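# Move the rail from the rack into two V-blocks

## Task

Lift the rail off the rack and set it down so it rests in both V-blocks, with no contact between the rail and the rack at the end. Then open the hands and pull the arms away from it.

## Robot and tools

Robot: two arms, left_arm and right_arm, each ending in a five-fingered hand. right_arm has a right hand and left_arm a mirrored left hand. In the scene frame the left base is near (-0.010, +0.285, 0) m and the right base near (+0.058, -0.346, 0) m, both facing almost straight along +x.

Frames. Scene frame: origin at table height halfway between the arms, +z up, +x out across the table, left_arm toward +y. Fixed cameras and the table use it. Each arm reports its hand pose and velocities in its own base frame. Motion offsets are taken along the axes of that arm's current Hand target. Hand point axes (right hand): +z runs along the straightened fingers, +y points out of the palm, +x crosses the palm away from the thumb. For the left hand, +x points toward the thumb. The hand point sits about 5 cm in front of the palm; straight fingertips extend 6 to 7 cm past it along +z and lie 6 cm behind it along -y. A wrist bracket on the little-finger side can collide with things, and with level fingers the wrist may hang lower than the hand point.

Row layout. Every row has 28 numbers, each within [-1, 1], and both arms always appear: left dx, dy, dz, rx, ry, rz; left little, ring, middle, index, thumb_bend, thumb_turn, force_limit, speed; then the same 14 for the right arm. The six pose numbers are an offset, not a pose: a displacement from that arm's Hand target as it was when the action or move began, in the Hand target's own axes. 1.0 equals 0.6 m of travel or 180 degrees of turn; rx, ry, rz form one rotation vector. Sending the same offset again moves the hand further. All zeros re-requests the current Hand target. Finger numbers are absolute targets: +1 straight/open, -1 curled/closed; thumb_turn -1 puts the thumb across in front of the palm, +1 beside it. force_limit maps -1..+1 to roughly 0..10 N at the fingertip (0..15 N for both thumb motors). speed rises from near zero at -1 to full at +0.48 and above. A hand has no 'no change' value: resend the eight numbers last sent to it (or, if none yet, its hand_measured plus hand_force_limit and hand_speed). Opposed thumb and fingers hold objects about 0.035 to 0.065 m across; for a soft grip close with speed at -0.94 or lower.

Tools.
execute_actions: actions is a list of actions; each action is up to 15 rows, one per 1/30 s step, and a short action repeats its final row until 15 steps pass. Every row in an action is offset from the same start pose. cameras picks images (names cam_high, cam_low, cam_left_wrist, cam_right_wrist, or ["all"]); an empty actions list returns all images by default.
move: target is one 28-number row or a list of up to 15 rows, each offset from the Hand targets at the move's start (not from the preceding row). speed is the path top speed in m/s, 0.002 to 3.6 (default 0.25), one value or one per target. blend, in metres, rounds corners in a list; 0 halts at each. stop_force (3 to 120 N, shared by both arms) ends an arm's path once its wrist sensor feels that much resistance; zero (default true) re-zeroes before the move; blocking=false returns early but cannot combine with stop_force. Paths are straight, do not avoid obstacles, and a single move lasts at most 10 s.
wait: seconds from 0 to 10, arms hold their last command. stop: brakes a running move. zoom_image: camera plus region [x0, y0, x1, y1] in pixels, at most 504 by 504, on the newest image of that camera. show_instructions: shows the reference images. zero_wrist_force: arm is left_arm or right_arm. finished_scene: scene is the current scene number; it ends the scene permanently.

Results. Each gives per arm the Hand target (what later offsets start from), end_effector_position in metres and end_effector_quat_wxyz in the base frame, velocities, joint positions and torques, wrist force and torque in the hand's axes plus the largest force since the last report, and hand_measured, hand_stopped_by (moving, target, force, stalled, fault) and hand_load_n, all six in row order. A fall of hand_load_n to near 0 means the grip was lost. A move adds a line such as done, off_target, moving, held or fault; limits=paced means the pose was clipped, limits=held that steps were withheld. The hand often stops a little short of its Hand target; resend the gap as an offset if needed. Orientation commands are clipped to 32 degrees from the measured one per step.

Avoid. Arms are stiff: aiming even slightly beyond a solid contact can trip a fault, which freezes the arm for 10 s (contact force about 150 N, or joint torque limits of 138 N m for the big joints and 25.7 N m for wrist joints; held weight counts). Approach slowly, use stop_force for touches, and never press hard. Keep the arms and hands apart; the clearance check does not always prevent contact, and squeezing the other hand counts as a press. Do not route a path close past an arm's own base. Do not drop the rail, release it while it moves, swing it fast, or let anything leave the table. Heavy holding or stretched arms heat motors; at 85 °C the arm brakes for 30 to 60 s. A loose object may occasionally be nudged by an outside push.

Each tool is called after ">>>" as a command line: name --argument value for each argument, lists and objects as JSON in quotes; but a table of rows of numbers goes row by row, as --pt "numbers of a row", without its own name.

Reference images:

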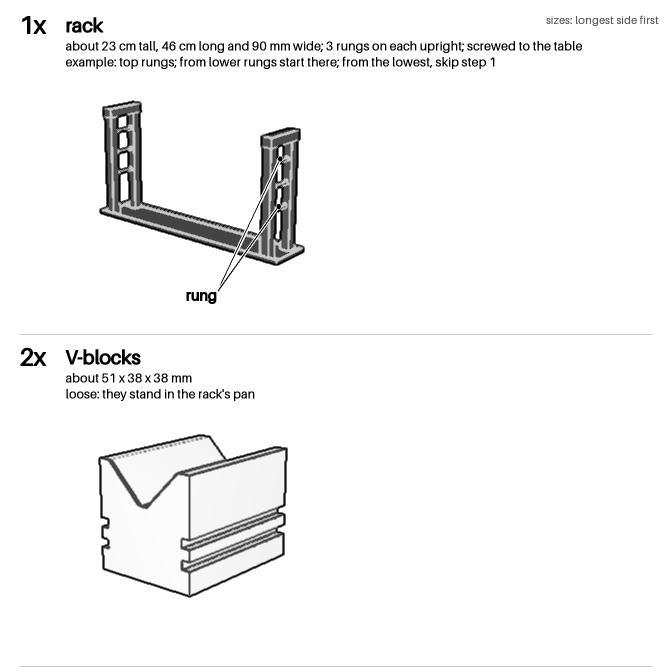

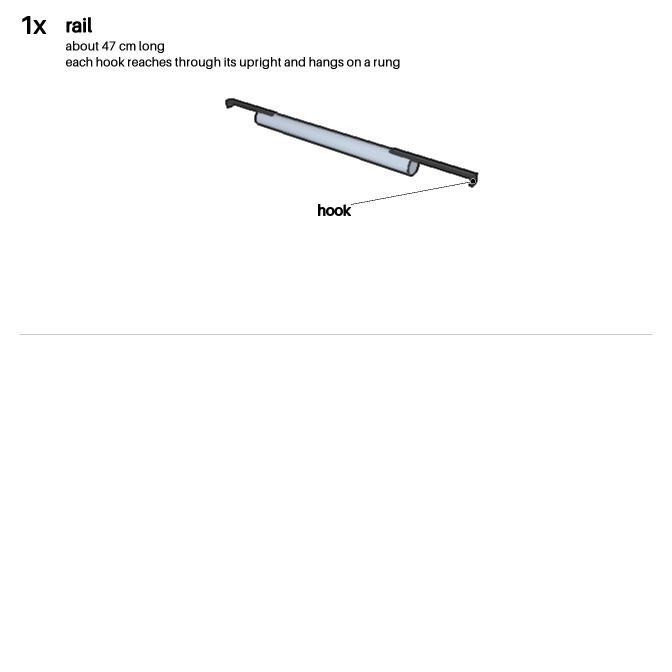

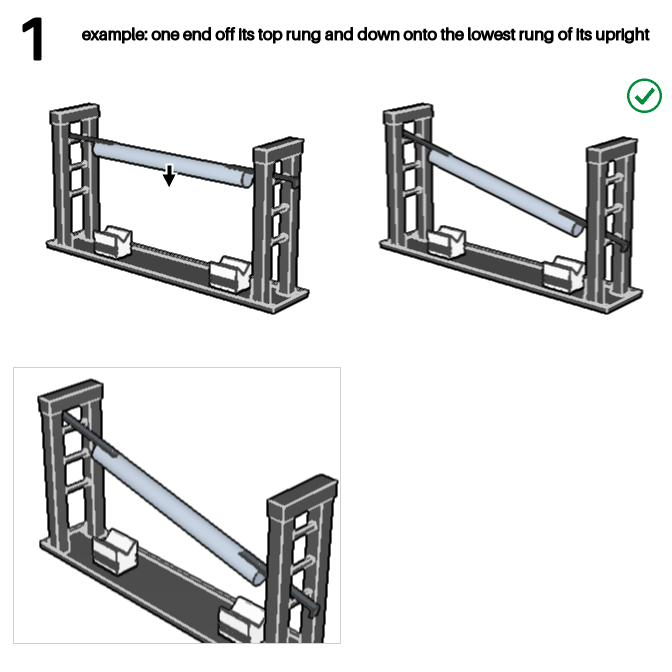

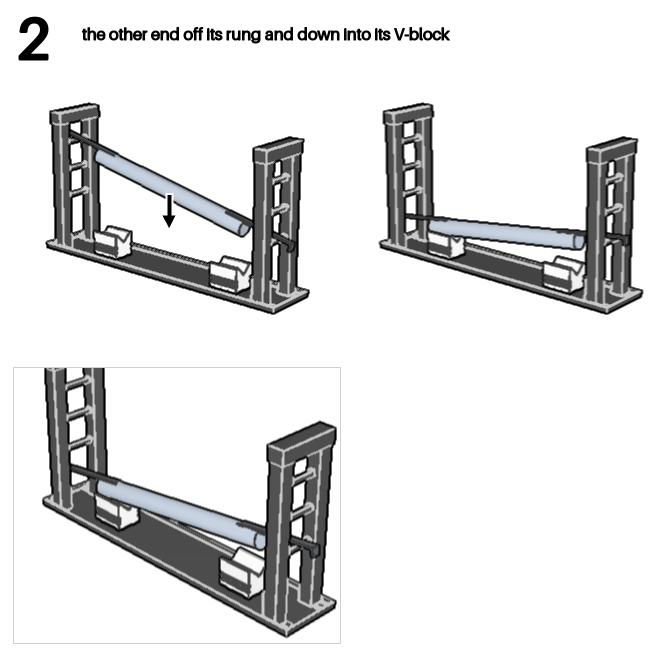

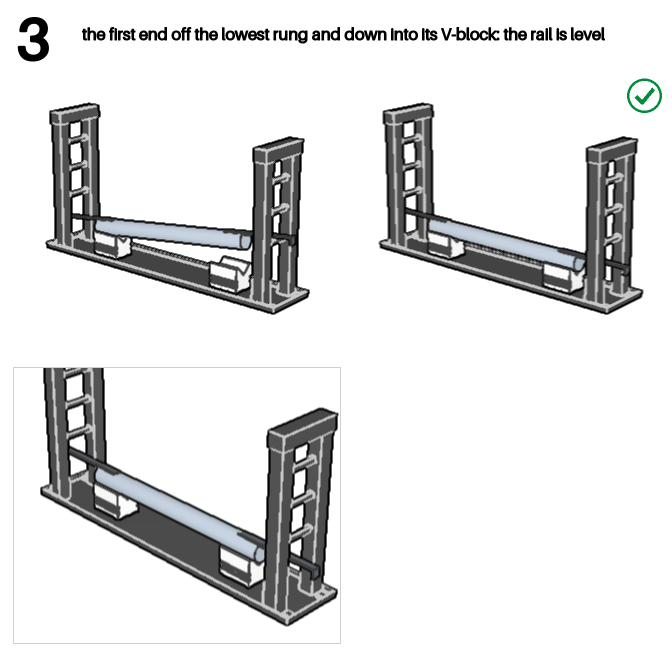

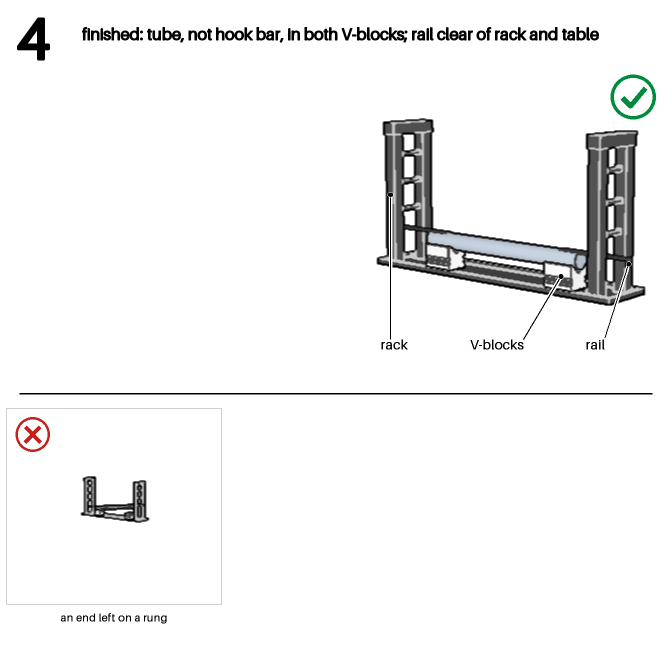

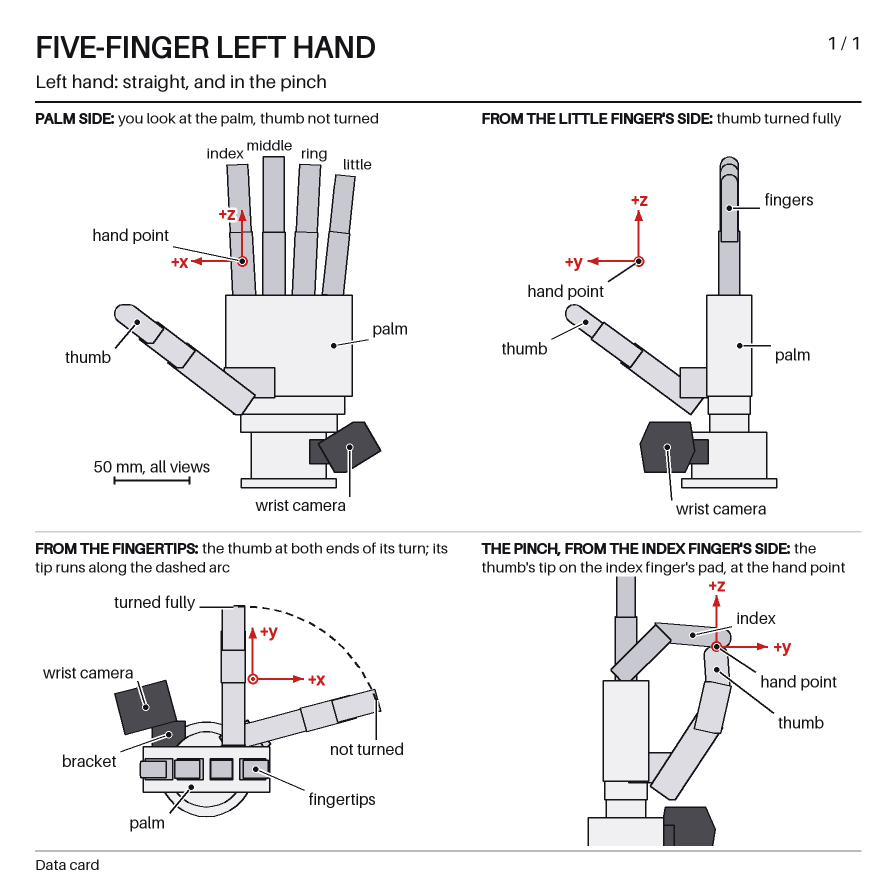

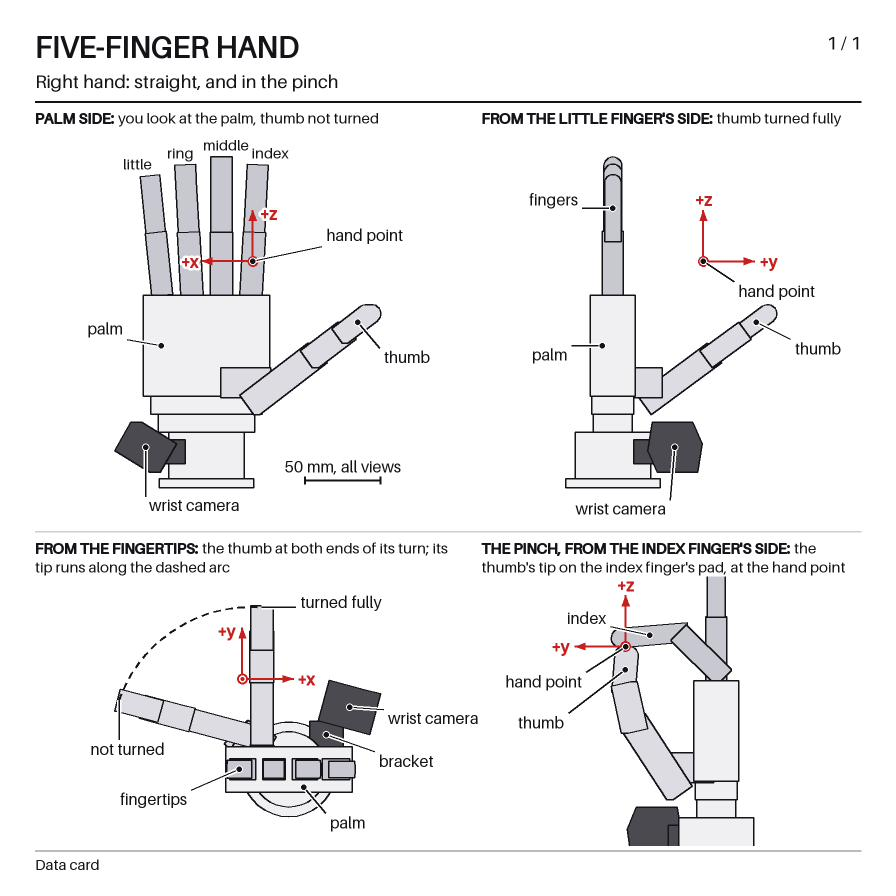

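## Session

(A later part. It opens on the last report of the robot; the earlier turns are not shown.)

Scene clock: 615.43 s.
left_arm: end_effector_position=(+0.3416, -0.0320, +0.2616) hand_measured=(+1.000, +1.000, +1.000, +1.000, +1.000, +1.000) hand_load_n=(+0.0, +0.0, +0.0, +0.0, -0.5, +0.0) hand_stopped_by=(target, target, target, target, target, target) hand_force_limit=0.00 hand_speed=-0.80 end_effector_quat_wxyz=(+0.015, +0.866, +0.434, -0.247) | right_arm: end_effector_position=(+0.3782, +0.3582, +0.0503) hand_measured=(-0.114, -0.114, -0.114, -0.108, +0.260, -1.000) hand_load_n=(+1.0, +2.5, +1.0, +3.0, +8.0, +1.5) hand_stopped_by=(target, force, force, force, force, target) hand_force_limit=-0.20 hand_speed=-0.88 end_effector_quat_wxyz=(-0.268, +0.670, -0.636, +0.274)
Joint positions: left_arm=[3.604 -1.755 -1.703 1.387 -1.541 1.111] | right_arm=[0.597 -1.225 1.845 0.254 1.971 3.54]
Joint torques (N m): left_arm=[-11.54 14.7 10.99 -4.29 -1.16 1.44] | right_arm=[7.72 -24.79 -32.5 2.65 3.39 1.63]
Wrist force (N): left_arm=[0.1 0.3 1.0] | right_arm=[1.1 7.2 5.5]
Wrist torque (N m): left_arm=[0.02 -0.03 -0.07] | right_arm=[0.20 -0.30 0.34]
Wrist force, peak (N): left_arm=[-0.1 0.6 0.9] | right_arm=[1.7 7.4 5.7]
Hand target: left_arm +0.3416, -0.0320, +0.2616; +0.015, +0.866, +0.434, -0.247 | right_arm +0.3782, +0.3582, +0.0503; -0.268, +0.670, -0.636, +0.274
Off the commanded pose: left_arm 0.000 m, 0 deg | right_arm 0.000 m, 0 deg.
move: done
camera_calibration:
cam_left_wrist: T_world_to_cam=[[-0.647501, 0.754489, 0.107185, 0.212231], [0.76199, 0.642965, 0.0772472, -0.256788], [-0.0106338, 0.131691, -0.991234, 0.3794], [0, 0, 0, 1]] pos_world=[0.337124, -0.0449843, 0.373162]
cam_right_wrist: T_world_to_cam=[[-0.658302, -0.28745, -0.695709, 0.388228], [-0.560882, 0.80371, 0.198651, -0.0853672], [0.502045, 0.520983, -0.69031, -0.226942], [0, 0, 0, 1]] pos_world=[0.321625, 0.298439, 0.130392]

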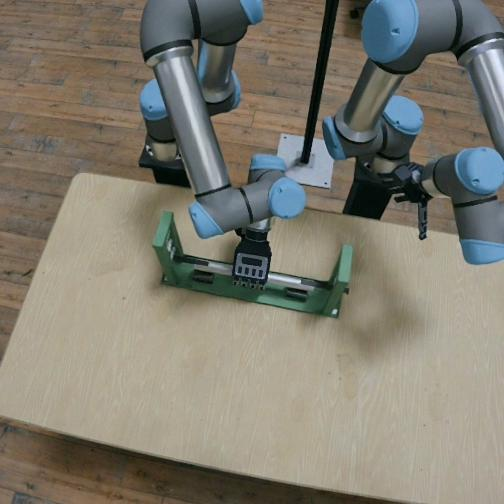

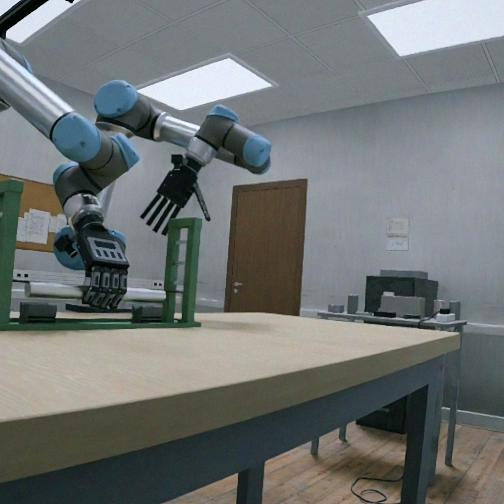

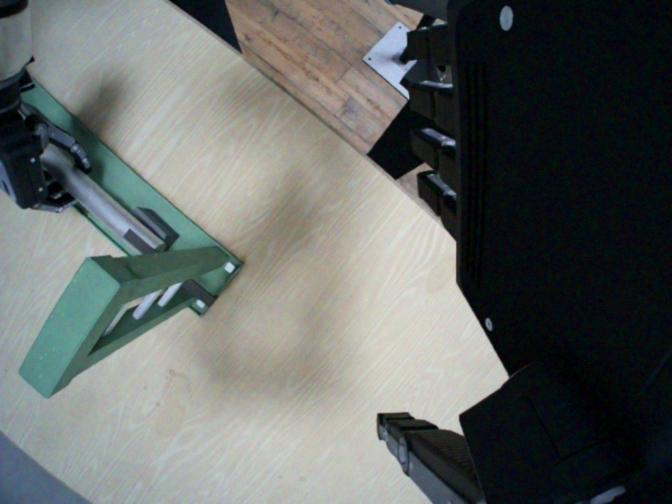

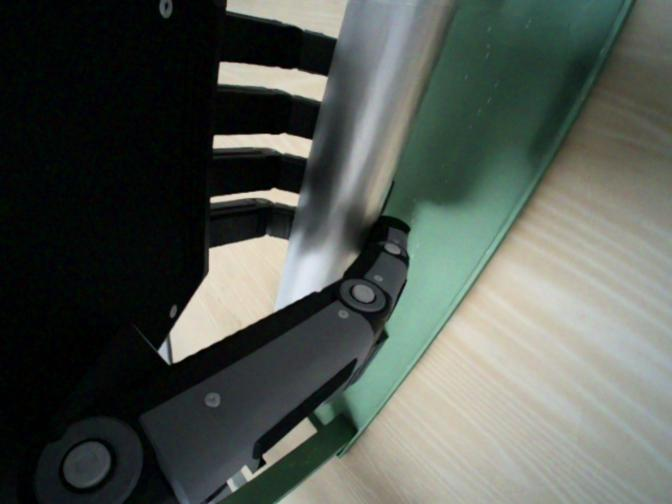

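>>> move --target '[0,0,0,0,0,0,1,1,1,1,1,1,0,-0.8,-0.0004,0.0106,0.0130,0,0,0,-0.115,-0.115,-0.115,-0.115,-0.5,-1,-0.2,-0.88]' --speed 0.03 --stop_force 4 --cameras '["cam_low","cam_left_wrist","cam_high"]'

>>> zoom_image --camera "cam_low" --region '[0, 240, 220, 340]'

>>> zoom_image --camera "cam_left_wrist" --region '[110, 190, 200, 260]'

Scene clock: 650.53 s.
left_arm: end_effector_position=(+0.3416, -0.0320, +0.2616) hand_measured=(+1.000, +1.000, +1.000, +1.000, +1.000, +1.000) hand_load_n=(+0.0, +0.0, +0.0, +0.0, +0.0, +0.0) hand_stopped_by=(target, target, target, target, target, target) hand_force_limit=0.00 hand_speed=-0.80 end_effector_quat_wxyz=(+0.015, +0.866, +0.434, -0.247) | right_arm: end_effector_position=(+0.3792, +0.3582, +0.0403) hand_measured=(-0.114, -0.114, -0.114, -0.108, +0.260, -1.000) hand_load_n=(+1.0, +2.5, +1.0, +3.0, +8.0, +1.5) hand_stopped_by=(target, force, force, force, force, target) hand_force_limit=-0.20 hand_speed=-0.88 end_effector_quat_wxyz=(-0.268, +0.670, -0.636, +0.274)
Joint positions: left_arm=[3.604 -1.755 -1.703 1.387 -1.541 1.111] | right_arm=[0.596 -1.209 1.854 0.229 1.97 3.538]
Joint torques (N m): left_arm=[-12.32 16.25 12.32 -4.5 -1.32 1.51] | right_arm=[0.66 -45.25 -32.05 2.62 0.21 0.47]
Wrist force (N): left_arm=[-0.2 0.2 0.5] | right_arm=[1.0 7.2 5.6]
Wrist torque (N m): left_arm=[0.03 0.00 -0.08] | right_arm=[0.19 -0.30 0.41]
Wrist force, peak (N): left_arm=[0.1 0.3 1.1] | right_arm=[0.8 7.4 6.0]
Hand target: left_arm +0.3416, -0.0320, +0.2616; +0.015, +0.866, +0.434, -0.247 | right_arm +0.3792, +0.3582, +0.0403; -0.268, +0.670, -0.636, +0.274
Off the commanded pose: left_arm 0.000 m, 0 deg | right_arm 0.000 m, 0 deg.
move: done
camera_calibration:
cam_left_wrist: T_world_to_cam=[[-0.647501, 0.754489, 0.107185, 0.212231], [0.76199, 0.642965, 0.0772472, -0.256788], [-0.0106338, 0.131691, -0.991234, 0.3794], [0, 0, 0, 1]] pos_world=[0.337124, -0.0449843, 0.373162]
Images, in order (width x height): cam_high 504x504, cam_low 504x504, cam_left_wrist 672x504.

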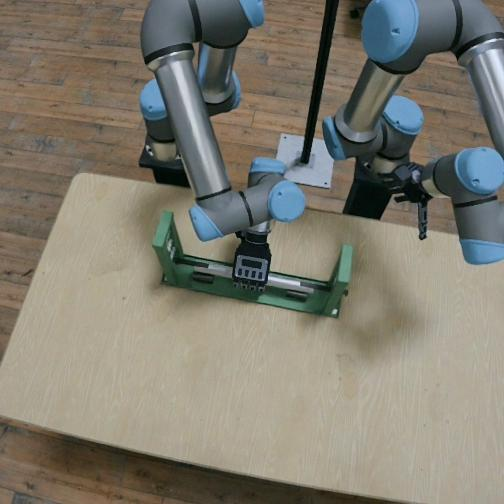

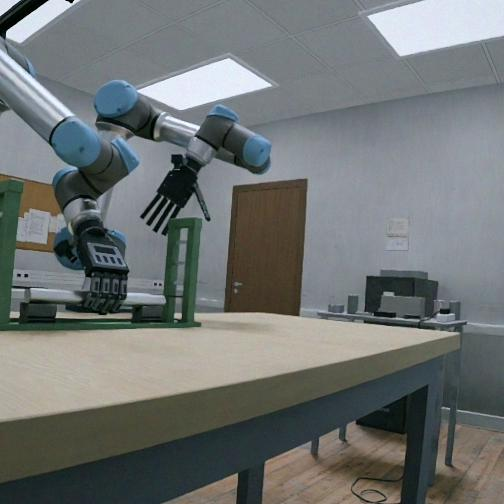

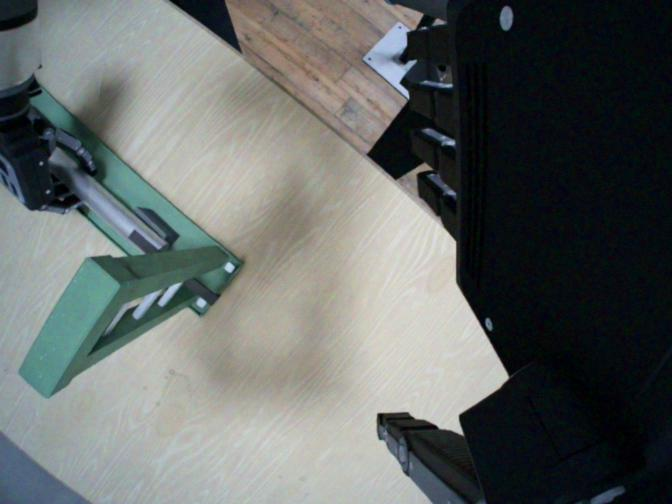

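Scaled by 2.291 from the camera's 504x504 image, which has a finer 720x720 frame.

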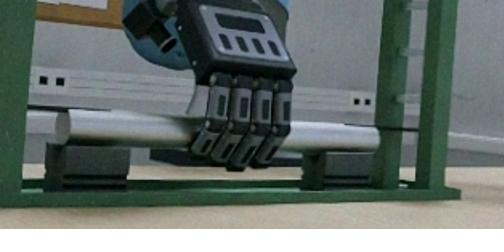

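Scaled by 5.600 from the camera's 672x504 image, which has a finer 960x720 frame.

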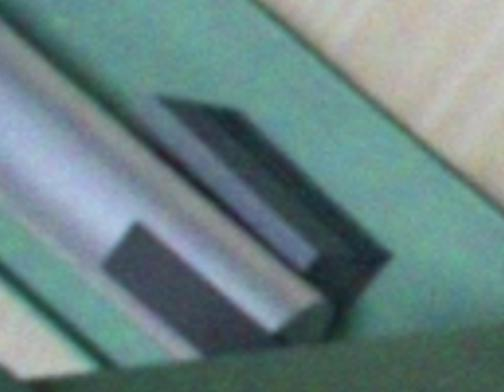

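>>> move --target '[0,0,0,0,0,0,1,1,1,1,1,1,0,-0.8,-0.0005,0.0141,0.0141,0,0,0,-0.115,-0.115,-0.115,-0.115,-0.5,-1,-0.2,-0.88]' --speed 0.015 --stop_force 3 --cameras '["cam_low","cam_left_wrist","cam_high"]'

>>> zoom_image --camera "cam_low" --region '[0, 240, 220, 340]'

>>> zoom_image --camera "cam_left_wrist" --region '[110, 190, 200, 260]'

Scene clock: 656.70 s.
left_arm: end_effector_position=(+0.3416, -0.0320, +0.2616) hand_measured=(+1.000, +1.000, +1.000, +1.000, +1.000, +1.000) hand_load_n=(+0.0, +0.0, +0.0, +0.0, +0.0, +0.0) hand_stopped_by=(target, target, target, target, target, target) hand_force_limit=0.00 hand_speed=-0.80 end_effector_quat_wxyz=(+0.015, +0.866, +0.434, -0.247) | right_arm: end_effector_position=(+0.3792, +0.3583, +0.0359) hand_measured=(-0.114, -0.114, -0.114, -0.108, +0.260, -1.000) hand_load_n=(+0.5, +2.0, +0.5, +2.0, +6.0, +1.0) hand_stopped_by=(target, force, force, force, force, target) hand_force_limit=-0.20 hand_speed=-0.88 end_effector_quat_wxyz=(-0.268, +0.670, -0.636, +0.274)
Joint positions: left_arm=[3.604 -1.755 -1.703 1.387 -1.541 1.111] | right_arm=[0.596 -1.203 1.858 0.218 1.97 3.538]
Joint torques (N m): left_arm=[-11.53 15.35 11.95 -4.47 -1.27 1.49] | right_arm=[4.04 -45.89 -32 -1.09 2.52 1.13]
Wrist force (N): left_arm=[-0.1 0.2 0.9] | right_arm=[0.9 6.9 5.6]
Wrist torque (N m): left_arm=[0.01 0.00 -0.08] | right_arm=[0.17 -0.28 0.39]
Wrist force, peak (N): left_arm=[-0.1 0.6 0.9] | right_arm=[0.9 7.3 5.8]
Hand target: left_arm +0.3416, -0.0320, +0.2616; +0.015, +0.866, +0.434, -0.247 | right_arm +0.3792, +0.3583, +0.0359; -0.268, +0.670, -0.636, +0.274 (not the last commanded pose)
Off the commanded pose: left_arm 0.000 m, 0 deg | right_arm 0.008 m, 0 deg.
move: contact (right_arm)
camera_calibration:
cam_left_wrist: T_world_to_cam=[[-0.647501, 0.754489, 0.107185, 0.212231], [0.76199, 0.642965, 0.0772472, -0.256788], [-0.0106338, 0.131691, -0.991234, 0.3794], [0, 0, 0, 1]] pos_world=[0.337124, -0.0449843, 0.373162]
Images, in order (width x height): cam_high 504x504, cam_low 504x504, cam_left_wrist 672x504.

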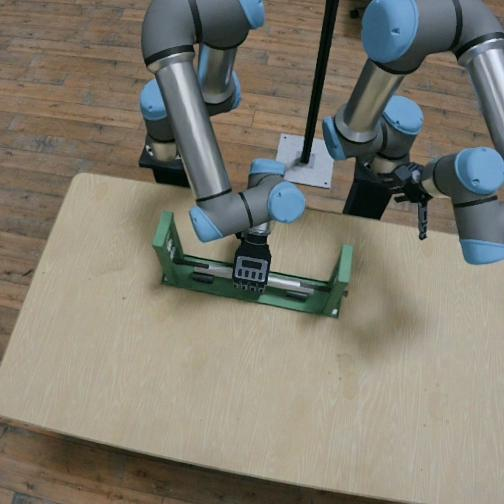

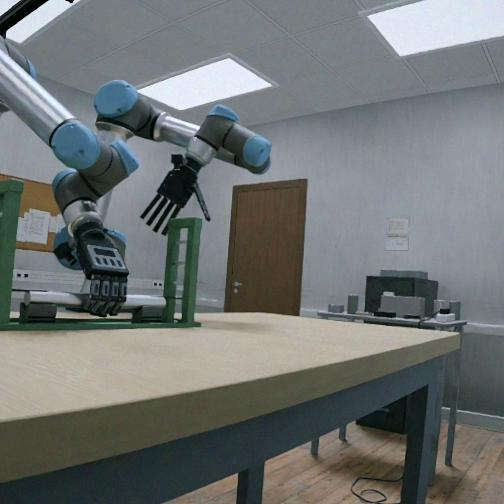

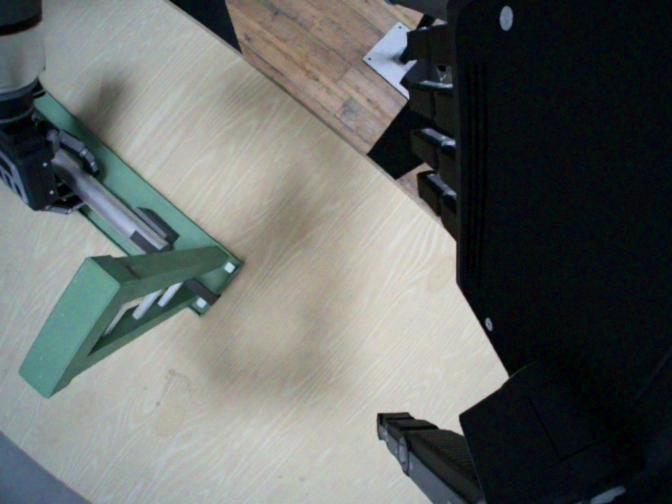

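Scaled by 2.291 from the camera's 504x504 image, which has a finer 720x720 frame.

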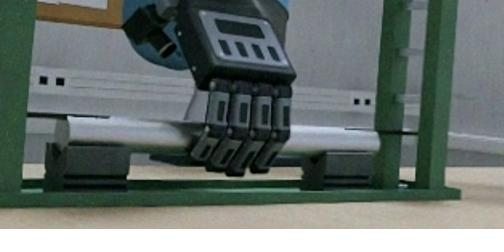

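Scaled by 5.600 from the camera's 672x504 image, which has a finer 960x720 frame.

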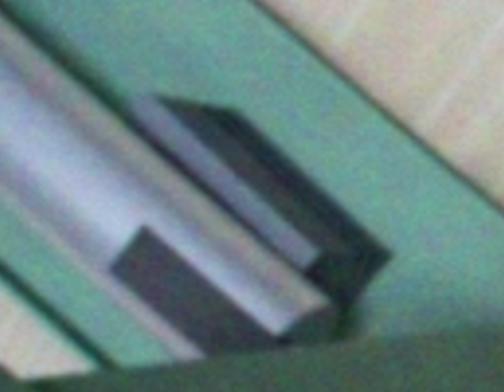

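>>> move --target '[0,0,0,0,0,0,1,1,1,1,1,1,0,-0.8,-0.0003,0.0071,0.0071,0,0,0,-0.115,-0.115,-0.115,-0.115,-0.5,-1,-0.2,-0.88]' --speed 0.01 --stop_force 5 --cameras '["cam_low","cam_left_wrist","cam_high"]'

>>> zoom_image --camera "cam_low" --region '[0, 240, 220, 340]'

>>> zoom_image --camera "cam_left_wrist" --region '[110, 190, 200, 260]'

Scene clock: 662.33 s.
left_arm: end_effector_position=(+0.3416, -0.0320, +0.2616) hand_measured=(+1.000, +1.000, +1.000, +1.000, +1.000, +1.000) hand_load_n=(+0.0, +0.0, +0.0, +0.0, +0.0, +0.5) hand_stopped_by=(target, target, target, target, target, target) hand_force_limit=0.00 hand_speed=-0.80 end_effector_quat_wxyz=(+0.015, +0.866, +0.434, -0.247) | right_arm: end_effector_position=(+0.3794, +0.3584, +0.0352) hand_measured=(-0.114, -0.114, -0.114, -0.108, +0.260, -1.000) hand_load_n=(+1.0, +2.5, +0.5, +1.5, +5.0, +1.5) hand_stopped_by=(target, force, force, force, force, target) hand_force_limit=-0.20 hand_speed=-0.88 end_effector_quat_wxyz=(-0.268, +0.670, -0.636, +0.274)
Joint positions: left_arm=[3.604 -1.755 -1.703 1.387 -1.541 1.111] | right_arm=[0.596 -1.202 1.859 0.216 1.97 3.538]
Joint torques (N m): left_arm=[-11.6 14.36 12.09 -4.42 -1.47 1.59] | right_arm=[3.95 -46.07 -31.81 0.62 2.58 1.24]
Wrist force (N): left_arm=[0.1 0.4 0.6] | right_arm=[0.9 7.3 5.5]
Wrist torque (N m): left_arm=[0.06 -0.04 -0.07] | right_arm=[0.20 -0.29 0.39]
Wrist force, peak (N): left_arm=[0.2 0.4 1.0] | right_arm=[0.9 7.4 5.8]
Hand target: left_arm +0.3416, -0.0320, +0.2616; +0.015, +0.866, +0.434, -0.247 | right_arm +0.3795, +0.3584, +0.0352; -0.268, +0.670, -0.636, +0.274 (not the last commanded pose)
Off the commanded pose: left_arm 0.000 m, 0 deg | right_arm 0.005 m, 0 deg.
move: contact (right_arm)
camera_calibration:
cam_left_wrist: T_world_to_cam=[[-0.647501, 0.754489, 0.107185, 0.212231], [0.76199, 0.642965, 0.0772472, -0.256788], [-0.0106338, 0.131691, -0.991234, 0.3794], [0, 0, 0, 1]] pos_world=[0.337124, -0.0449843, 0.373162]
Images, in order (width x height): cam_high 504x504, cam_low 504x504, cam_left_wrist 672x504.

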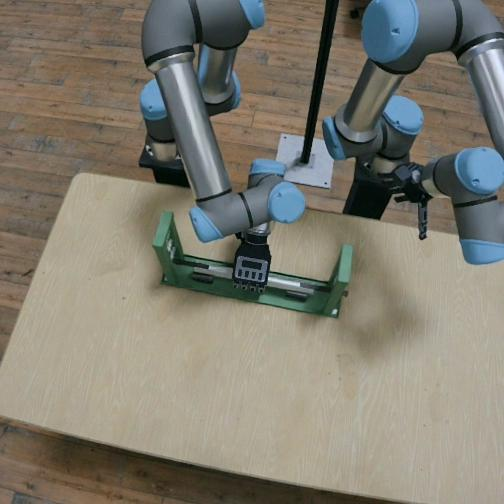

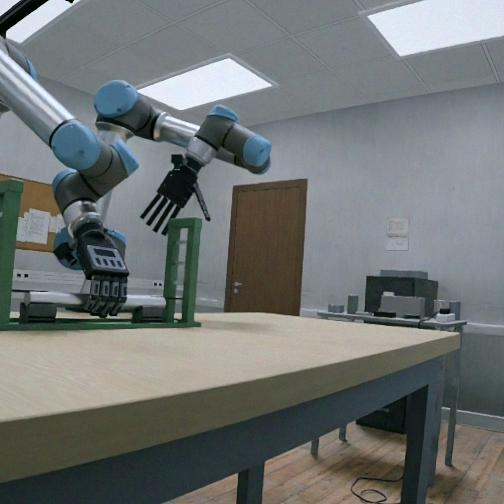

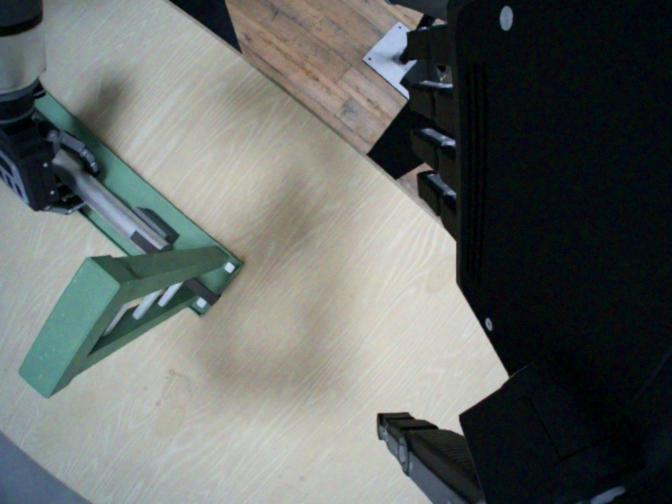

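Scaled by 2.291 from the camera's 504x504 image, which has a finer 720x720 frame.

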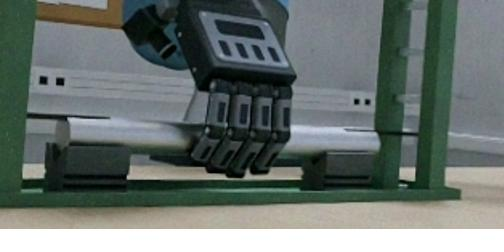

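Scaled by 5.600 from the camera's 672x504 image, which has a finer 960x720 frame.

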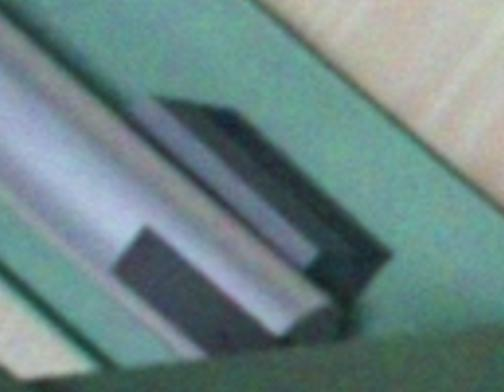

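>>> zoom_image --camera "cam_low" --region '[0, 270, 80, 330]'

>>> zoom_image --camera "cam_low" --region '[120, 270, 200, 330]'

>>> zoom_image --camera "cam_high" --region '[150, 240, 350, 320]'

Scaled by 6.300 from the camera's 504x504 image, which has a finer 720x720 frame.

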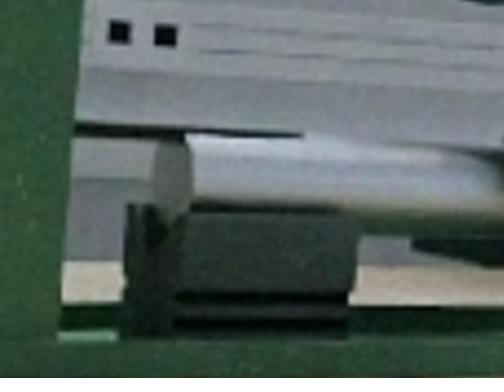

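Scaled by 6.300 from the camera's 504x504 image, which has a finer 720x720 frame.

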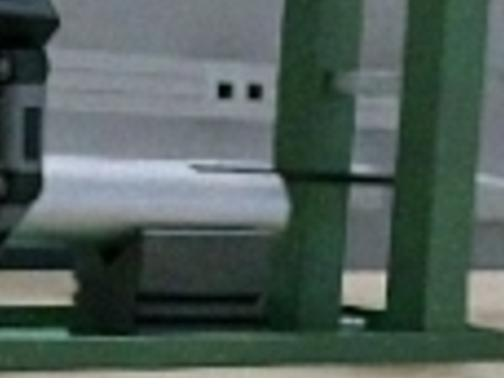

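Scaled by 2.520 from the camera's 504x504 image, which has a finer 720x720 frame.

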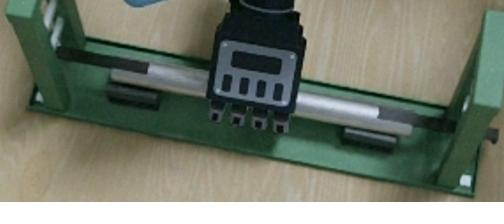

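>>> move --target '[0,0,0,0,0,0,1,1,1,1,1,1,0,-0.8,-0.0002,0.0042,0.0042,0,0.0047,-0.0047,-0.115,-0.115,-0.115,-0.115,-0.5,-1,-0.2,-0.88]' --speed 0.01 --stop_force 7 --cameras '["cam_low","cam_left_wrist","cam_high"]'

>>> zoom_image --camera "cam_low" --region '[0, 270, 80, 330]'

>>> zoom_image --camera "cam_low" --region '[120, 270, 200, 330]'

Scene clock: 687.40 s.
left_arm: end_effector_position=(+0.3416, -0.0320, +0.2616) hand_measured=(+1.000, +1.000, +1.000, +1.000, +1.000, +1.000) hand_load_n=(+0.0, +0.0, +0.0, +0.0, +0.0, +0.0) hand_stopped_by=(target, target, target, target, target, target) hand_force_limit=0.00 hand_speed=-0.80 end_effector_quat_wxyz=(+0.015, +0.866, +0.434, -0.247) | right_arm: end_effector_position=(+0.3795, +0.3584, +0.0319) hand_measured=(-0.114, -0.114, -0.114, -0.108, +0.258, -1.000) hand_load_n=(+3.0, +1.0, +0.0, +0.0, +0.0, +0.0) hand_stopped_by=(target, force, force, force, force, target) hand_force_limit=-0.20 hand_speed=-0.88 end_effector_quat_wxyz=(-0.262, +0.672, -0.633, +0.281)
Joint positions: left_arm=[3.604 -1.755 -1.703 1.387 -1.541 1.111] | right_arm=[0.605 -1.188 1.85 0.22 1.989 3.535]
Joint torques (N m): left_arm=[-11.26 15.23 11.79 -4.25 -1.38 1.67] | right_arm=[-6.93 -44.46 -3.86 2.8 -1.82 1.33]
Wrist force (N): left_arm=[-0.2 0.2 0.7] | right_arm=[1.7 2.0 3.5]
Wrist torque (N m): left_arm=[0.02 0.00 -0.09] | right_arm=[0.00 -0.36 0.33]
Wrist force, peak (N): left_arm=[0.1 0.1 1.0] | right_arm=[0.9 7.5 5.7]
Hand target: left_arm +0.3416, -0.0320, +0.2616; +0.015, +0.866, +0.434, -0.247 | right_arm +0.3795, +0.3584, +0.0318; -0.262, +0.672, -0.633, +0.281
Off the commanded pose: left_arm 0.000 m, 0 deg | right_arm 0.000 m, 0 deg.
move: contact (right_arm)
camera_calibration:
cam_left_wrist: T_world_to_cam=[[-0.647501, 0.754489, 0.107185, 0.212231], [0.76199, 0.642965, 0.0772472, -0.256788], [-0.0106338, 0.131691, -0.991234, 0.3794], [0, 0, 0, 1]] pos_world=[0.337124, -0.0449843, 0.373162]
Images, in order (width x height): cam_high 504x504, cam_low 504x504, cam_left_wrist 672x504.

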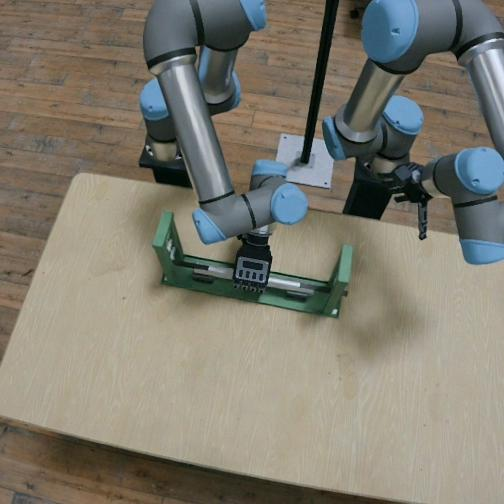

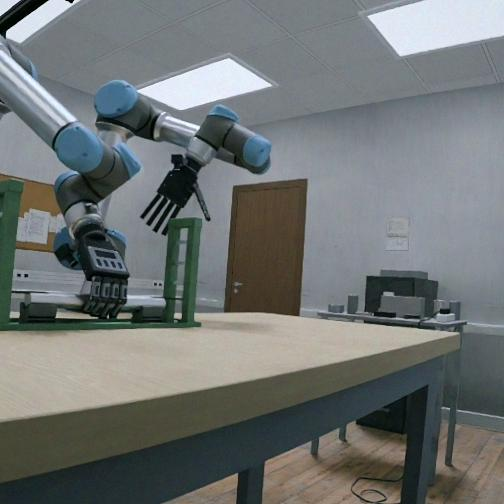

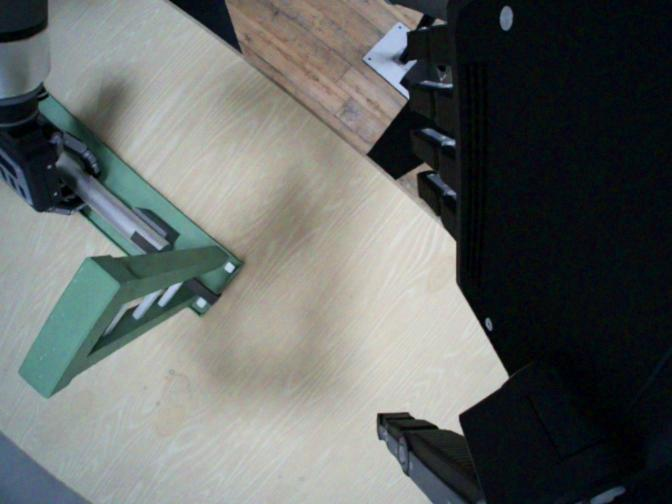

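Scaled by 6.300 from the camera's 504x504 image, which has a finer 720x720 frame.

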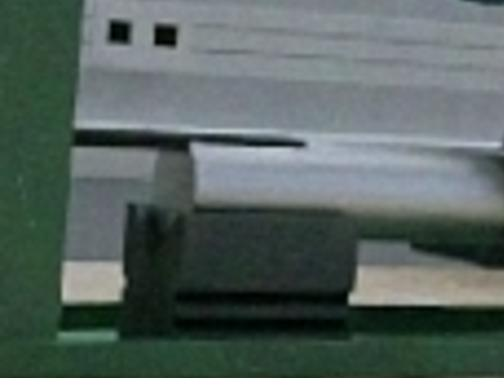

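Scaled by 6.300 from the camera's 504x504 image, which has a finer 720x720 frame.

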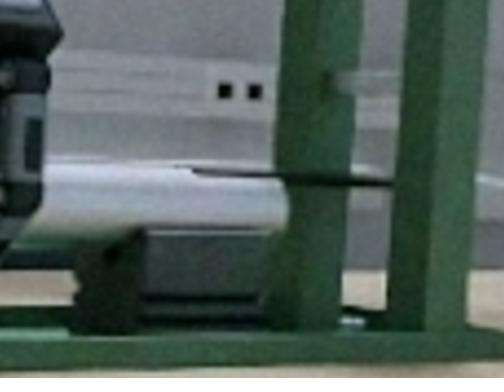

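>>> zoom_image --camera "cam_left_wrist" --region '[110, 190, 200, 260]'

>>> zoom_image --camera "cam_high" --region '[270, 270, 350, 320]'

>>> zoom_image --camera "cam_high" --region '[170, 240, 250, 290]'

Scaled by 5.600 from the camera's 672x504 image, which has a finer 960x720 frame.

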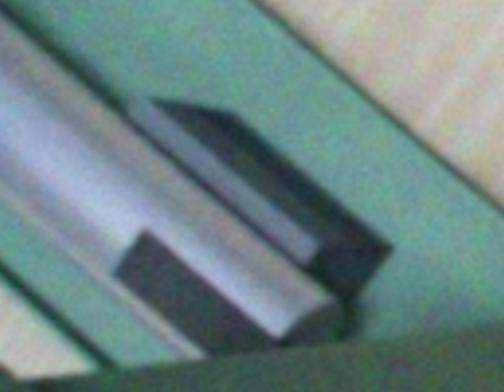

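Scaled by 6.300 from the camera's 504x504 image, which has a finer 720x720 frame.

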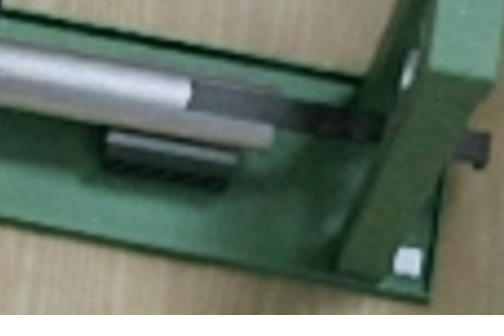

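Scaled by 6.300 from the camera's 504x504 image, which has a finer 720x720 frame.

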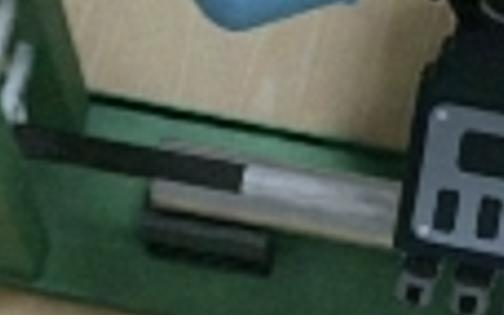

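>>> move --target '[0,0,0,0,0,0,1,1,1,1,1,1,0,-0.8,0,-0.0024,0.0024,0,0,0,-0.115,-0.115,-0.115,-0.115,-0.5,-1,-0.2,-0.88]' --speed 0.01 --stop_force 8 --cameras '["cam_low","cam_left_wrist","cam_high"]'

>>> zoom_image --camera "cam_low" --region '[0, 270, 80, 330]'

>>> zoom_image --camera "cam_low" --region '[120, 270, 200, 330]'

>>> zoom_image --camera "cam_left_wrist" --region '[110, 190, 200, 260]'

Scene clock: 731.87 s.
left_arm: end_effector_position=(+0.3416, -0.0320, +0.2616) hand_measured=(+1.000, +1.000, +1.000, +1.000, +1.000, +1.000) hand_load_n=(+0.0, -0.5, +0.0, +0.0, +0.0, +0.0) hand_stopped_by=(target, target, target, target, target, target) hand_force_limit=0.00 hand_speed=-0.80 end_effector_quat_wxyz=(+0.015, +0.866, +0.434, -0.247) | right_arm: end_effector_position=(+0.3815, +0.3585, +0.0318) hand_measured=(-0.114, -0.114, -0.114, -0.108, +0.260, -1.000) hand_load_n=(+0.0, +0.0, +0.0, +0.0, +6.5, +1.0) hand_stopped_by=(target, force, force, force, force, target) hand_force_limit=-0.20 hand_speed=-0.88 end_effector_quat_wxyz=(-0.262, +0.672, -0.633, +0.281)
Joint positions: left_arm=[3.604 -1.755 -1.703 1.387 -1.541 1.111] | right_arm=[0.602 -1.186 1.846 0.221 1.987 3.532]
Joint torques (N m): left_arm=[-12.17 15.11 11.5 -4.44 -1.28 1.52] | right_arm=[-0.9 -30.44 -20.98 -0.22 0.52 0.5]
Wrist force (N): left_arm=[-0.1 0.2 0.7] | right_arm=[1.2 4.6 -2.5]
Wrist torque (N m): left_arm=[0.02 -0.02 -0.08] | right_arm=[0.14 -0.12 0.32]
Wrist force, peak (N): left_arm=[0.1 0.2 1.1] | right_arm=[1.0 5.1 -2.1]
Hand target: left_arm +0.3416, -0.0320, +0.2616; +0.015, +0.866, +0.434, -0.247 | right_arm +0.3815, +0.3585, +0.0318; -0.262, +0.672, -0.633, +0.281
Off the commanded pose: left_arm 0.000 m, 0 deg | right_arm 0.000 m, 0 deg.
move: done
camera_calibration:
cam_left_wrist: T_world_to_cam=[[-0.647501, 0.754489, 0.107185, 0.212231], [0.76199, 0.642965, 0.0772472, -0.256788], [-0.0106338, 0.131691, -0.991234, 0.3794], [0, 0, 0, 1]] pos_world=[0.337124, -0.0449843, 0.373162]
Images, in order (width x height): cam_high 504x504, cam_low 504x504, cam_left_wrist 672x504.

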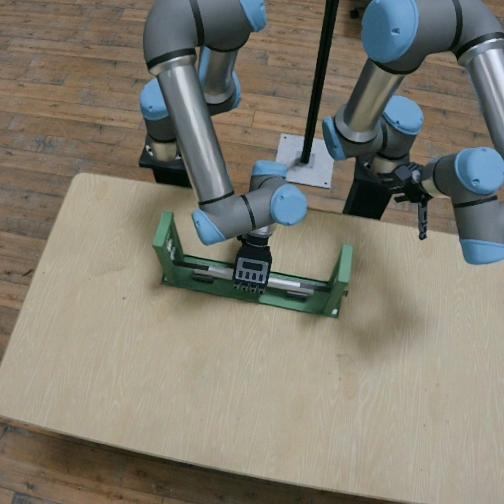

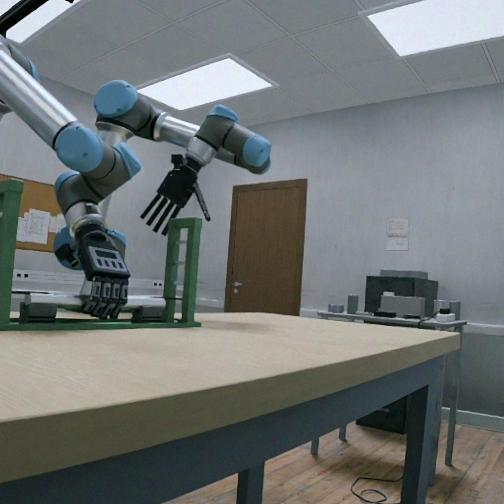

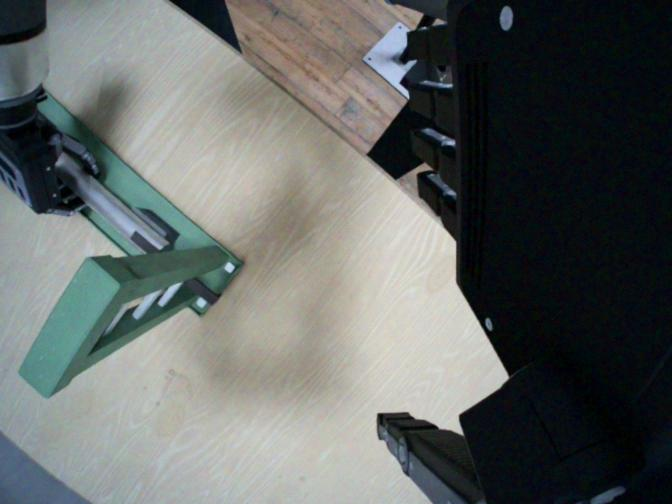

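Scaled by 6.300 from the camera's 504x504 image, which has a finer 720x720 frame.

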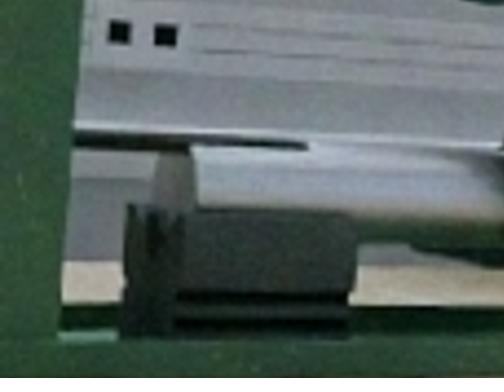

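Scaled by 6.300 from the camera's 504x504 image, which has a finer 720x720 frame.

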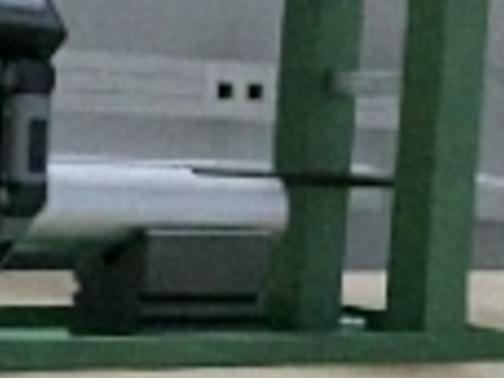

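Scaled by 5.600 from the camera's 672x504 image, which has a finer 960x720 frame.

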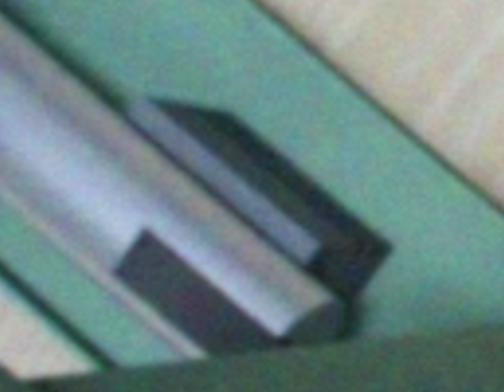

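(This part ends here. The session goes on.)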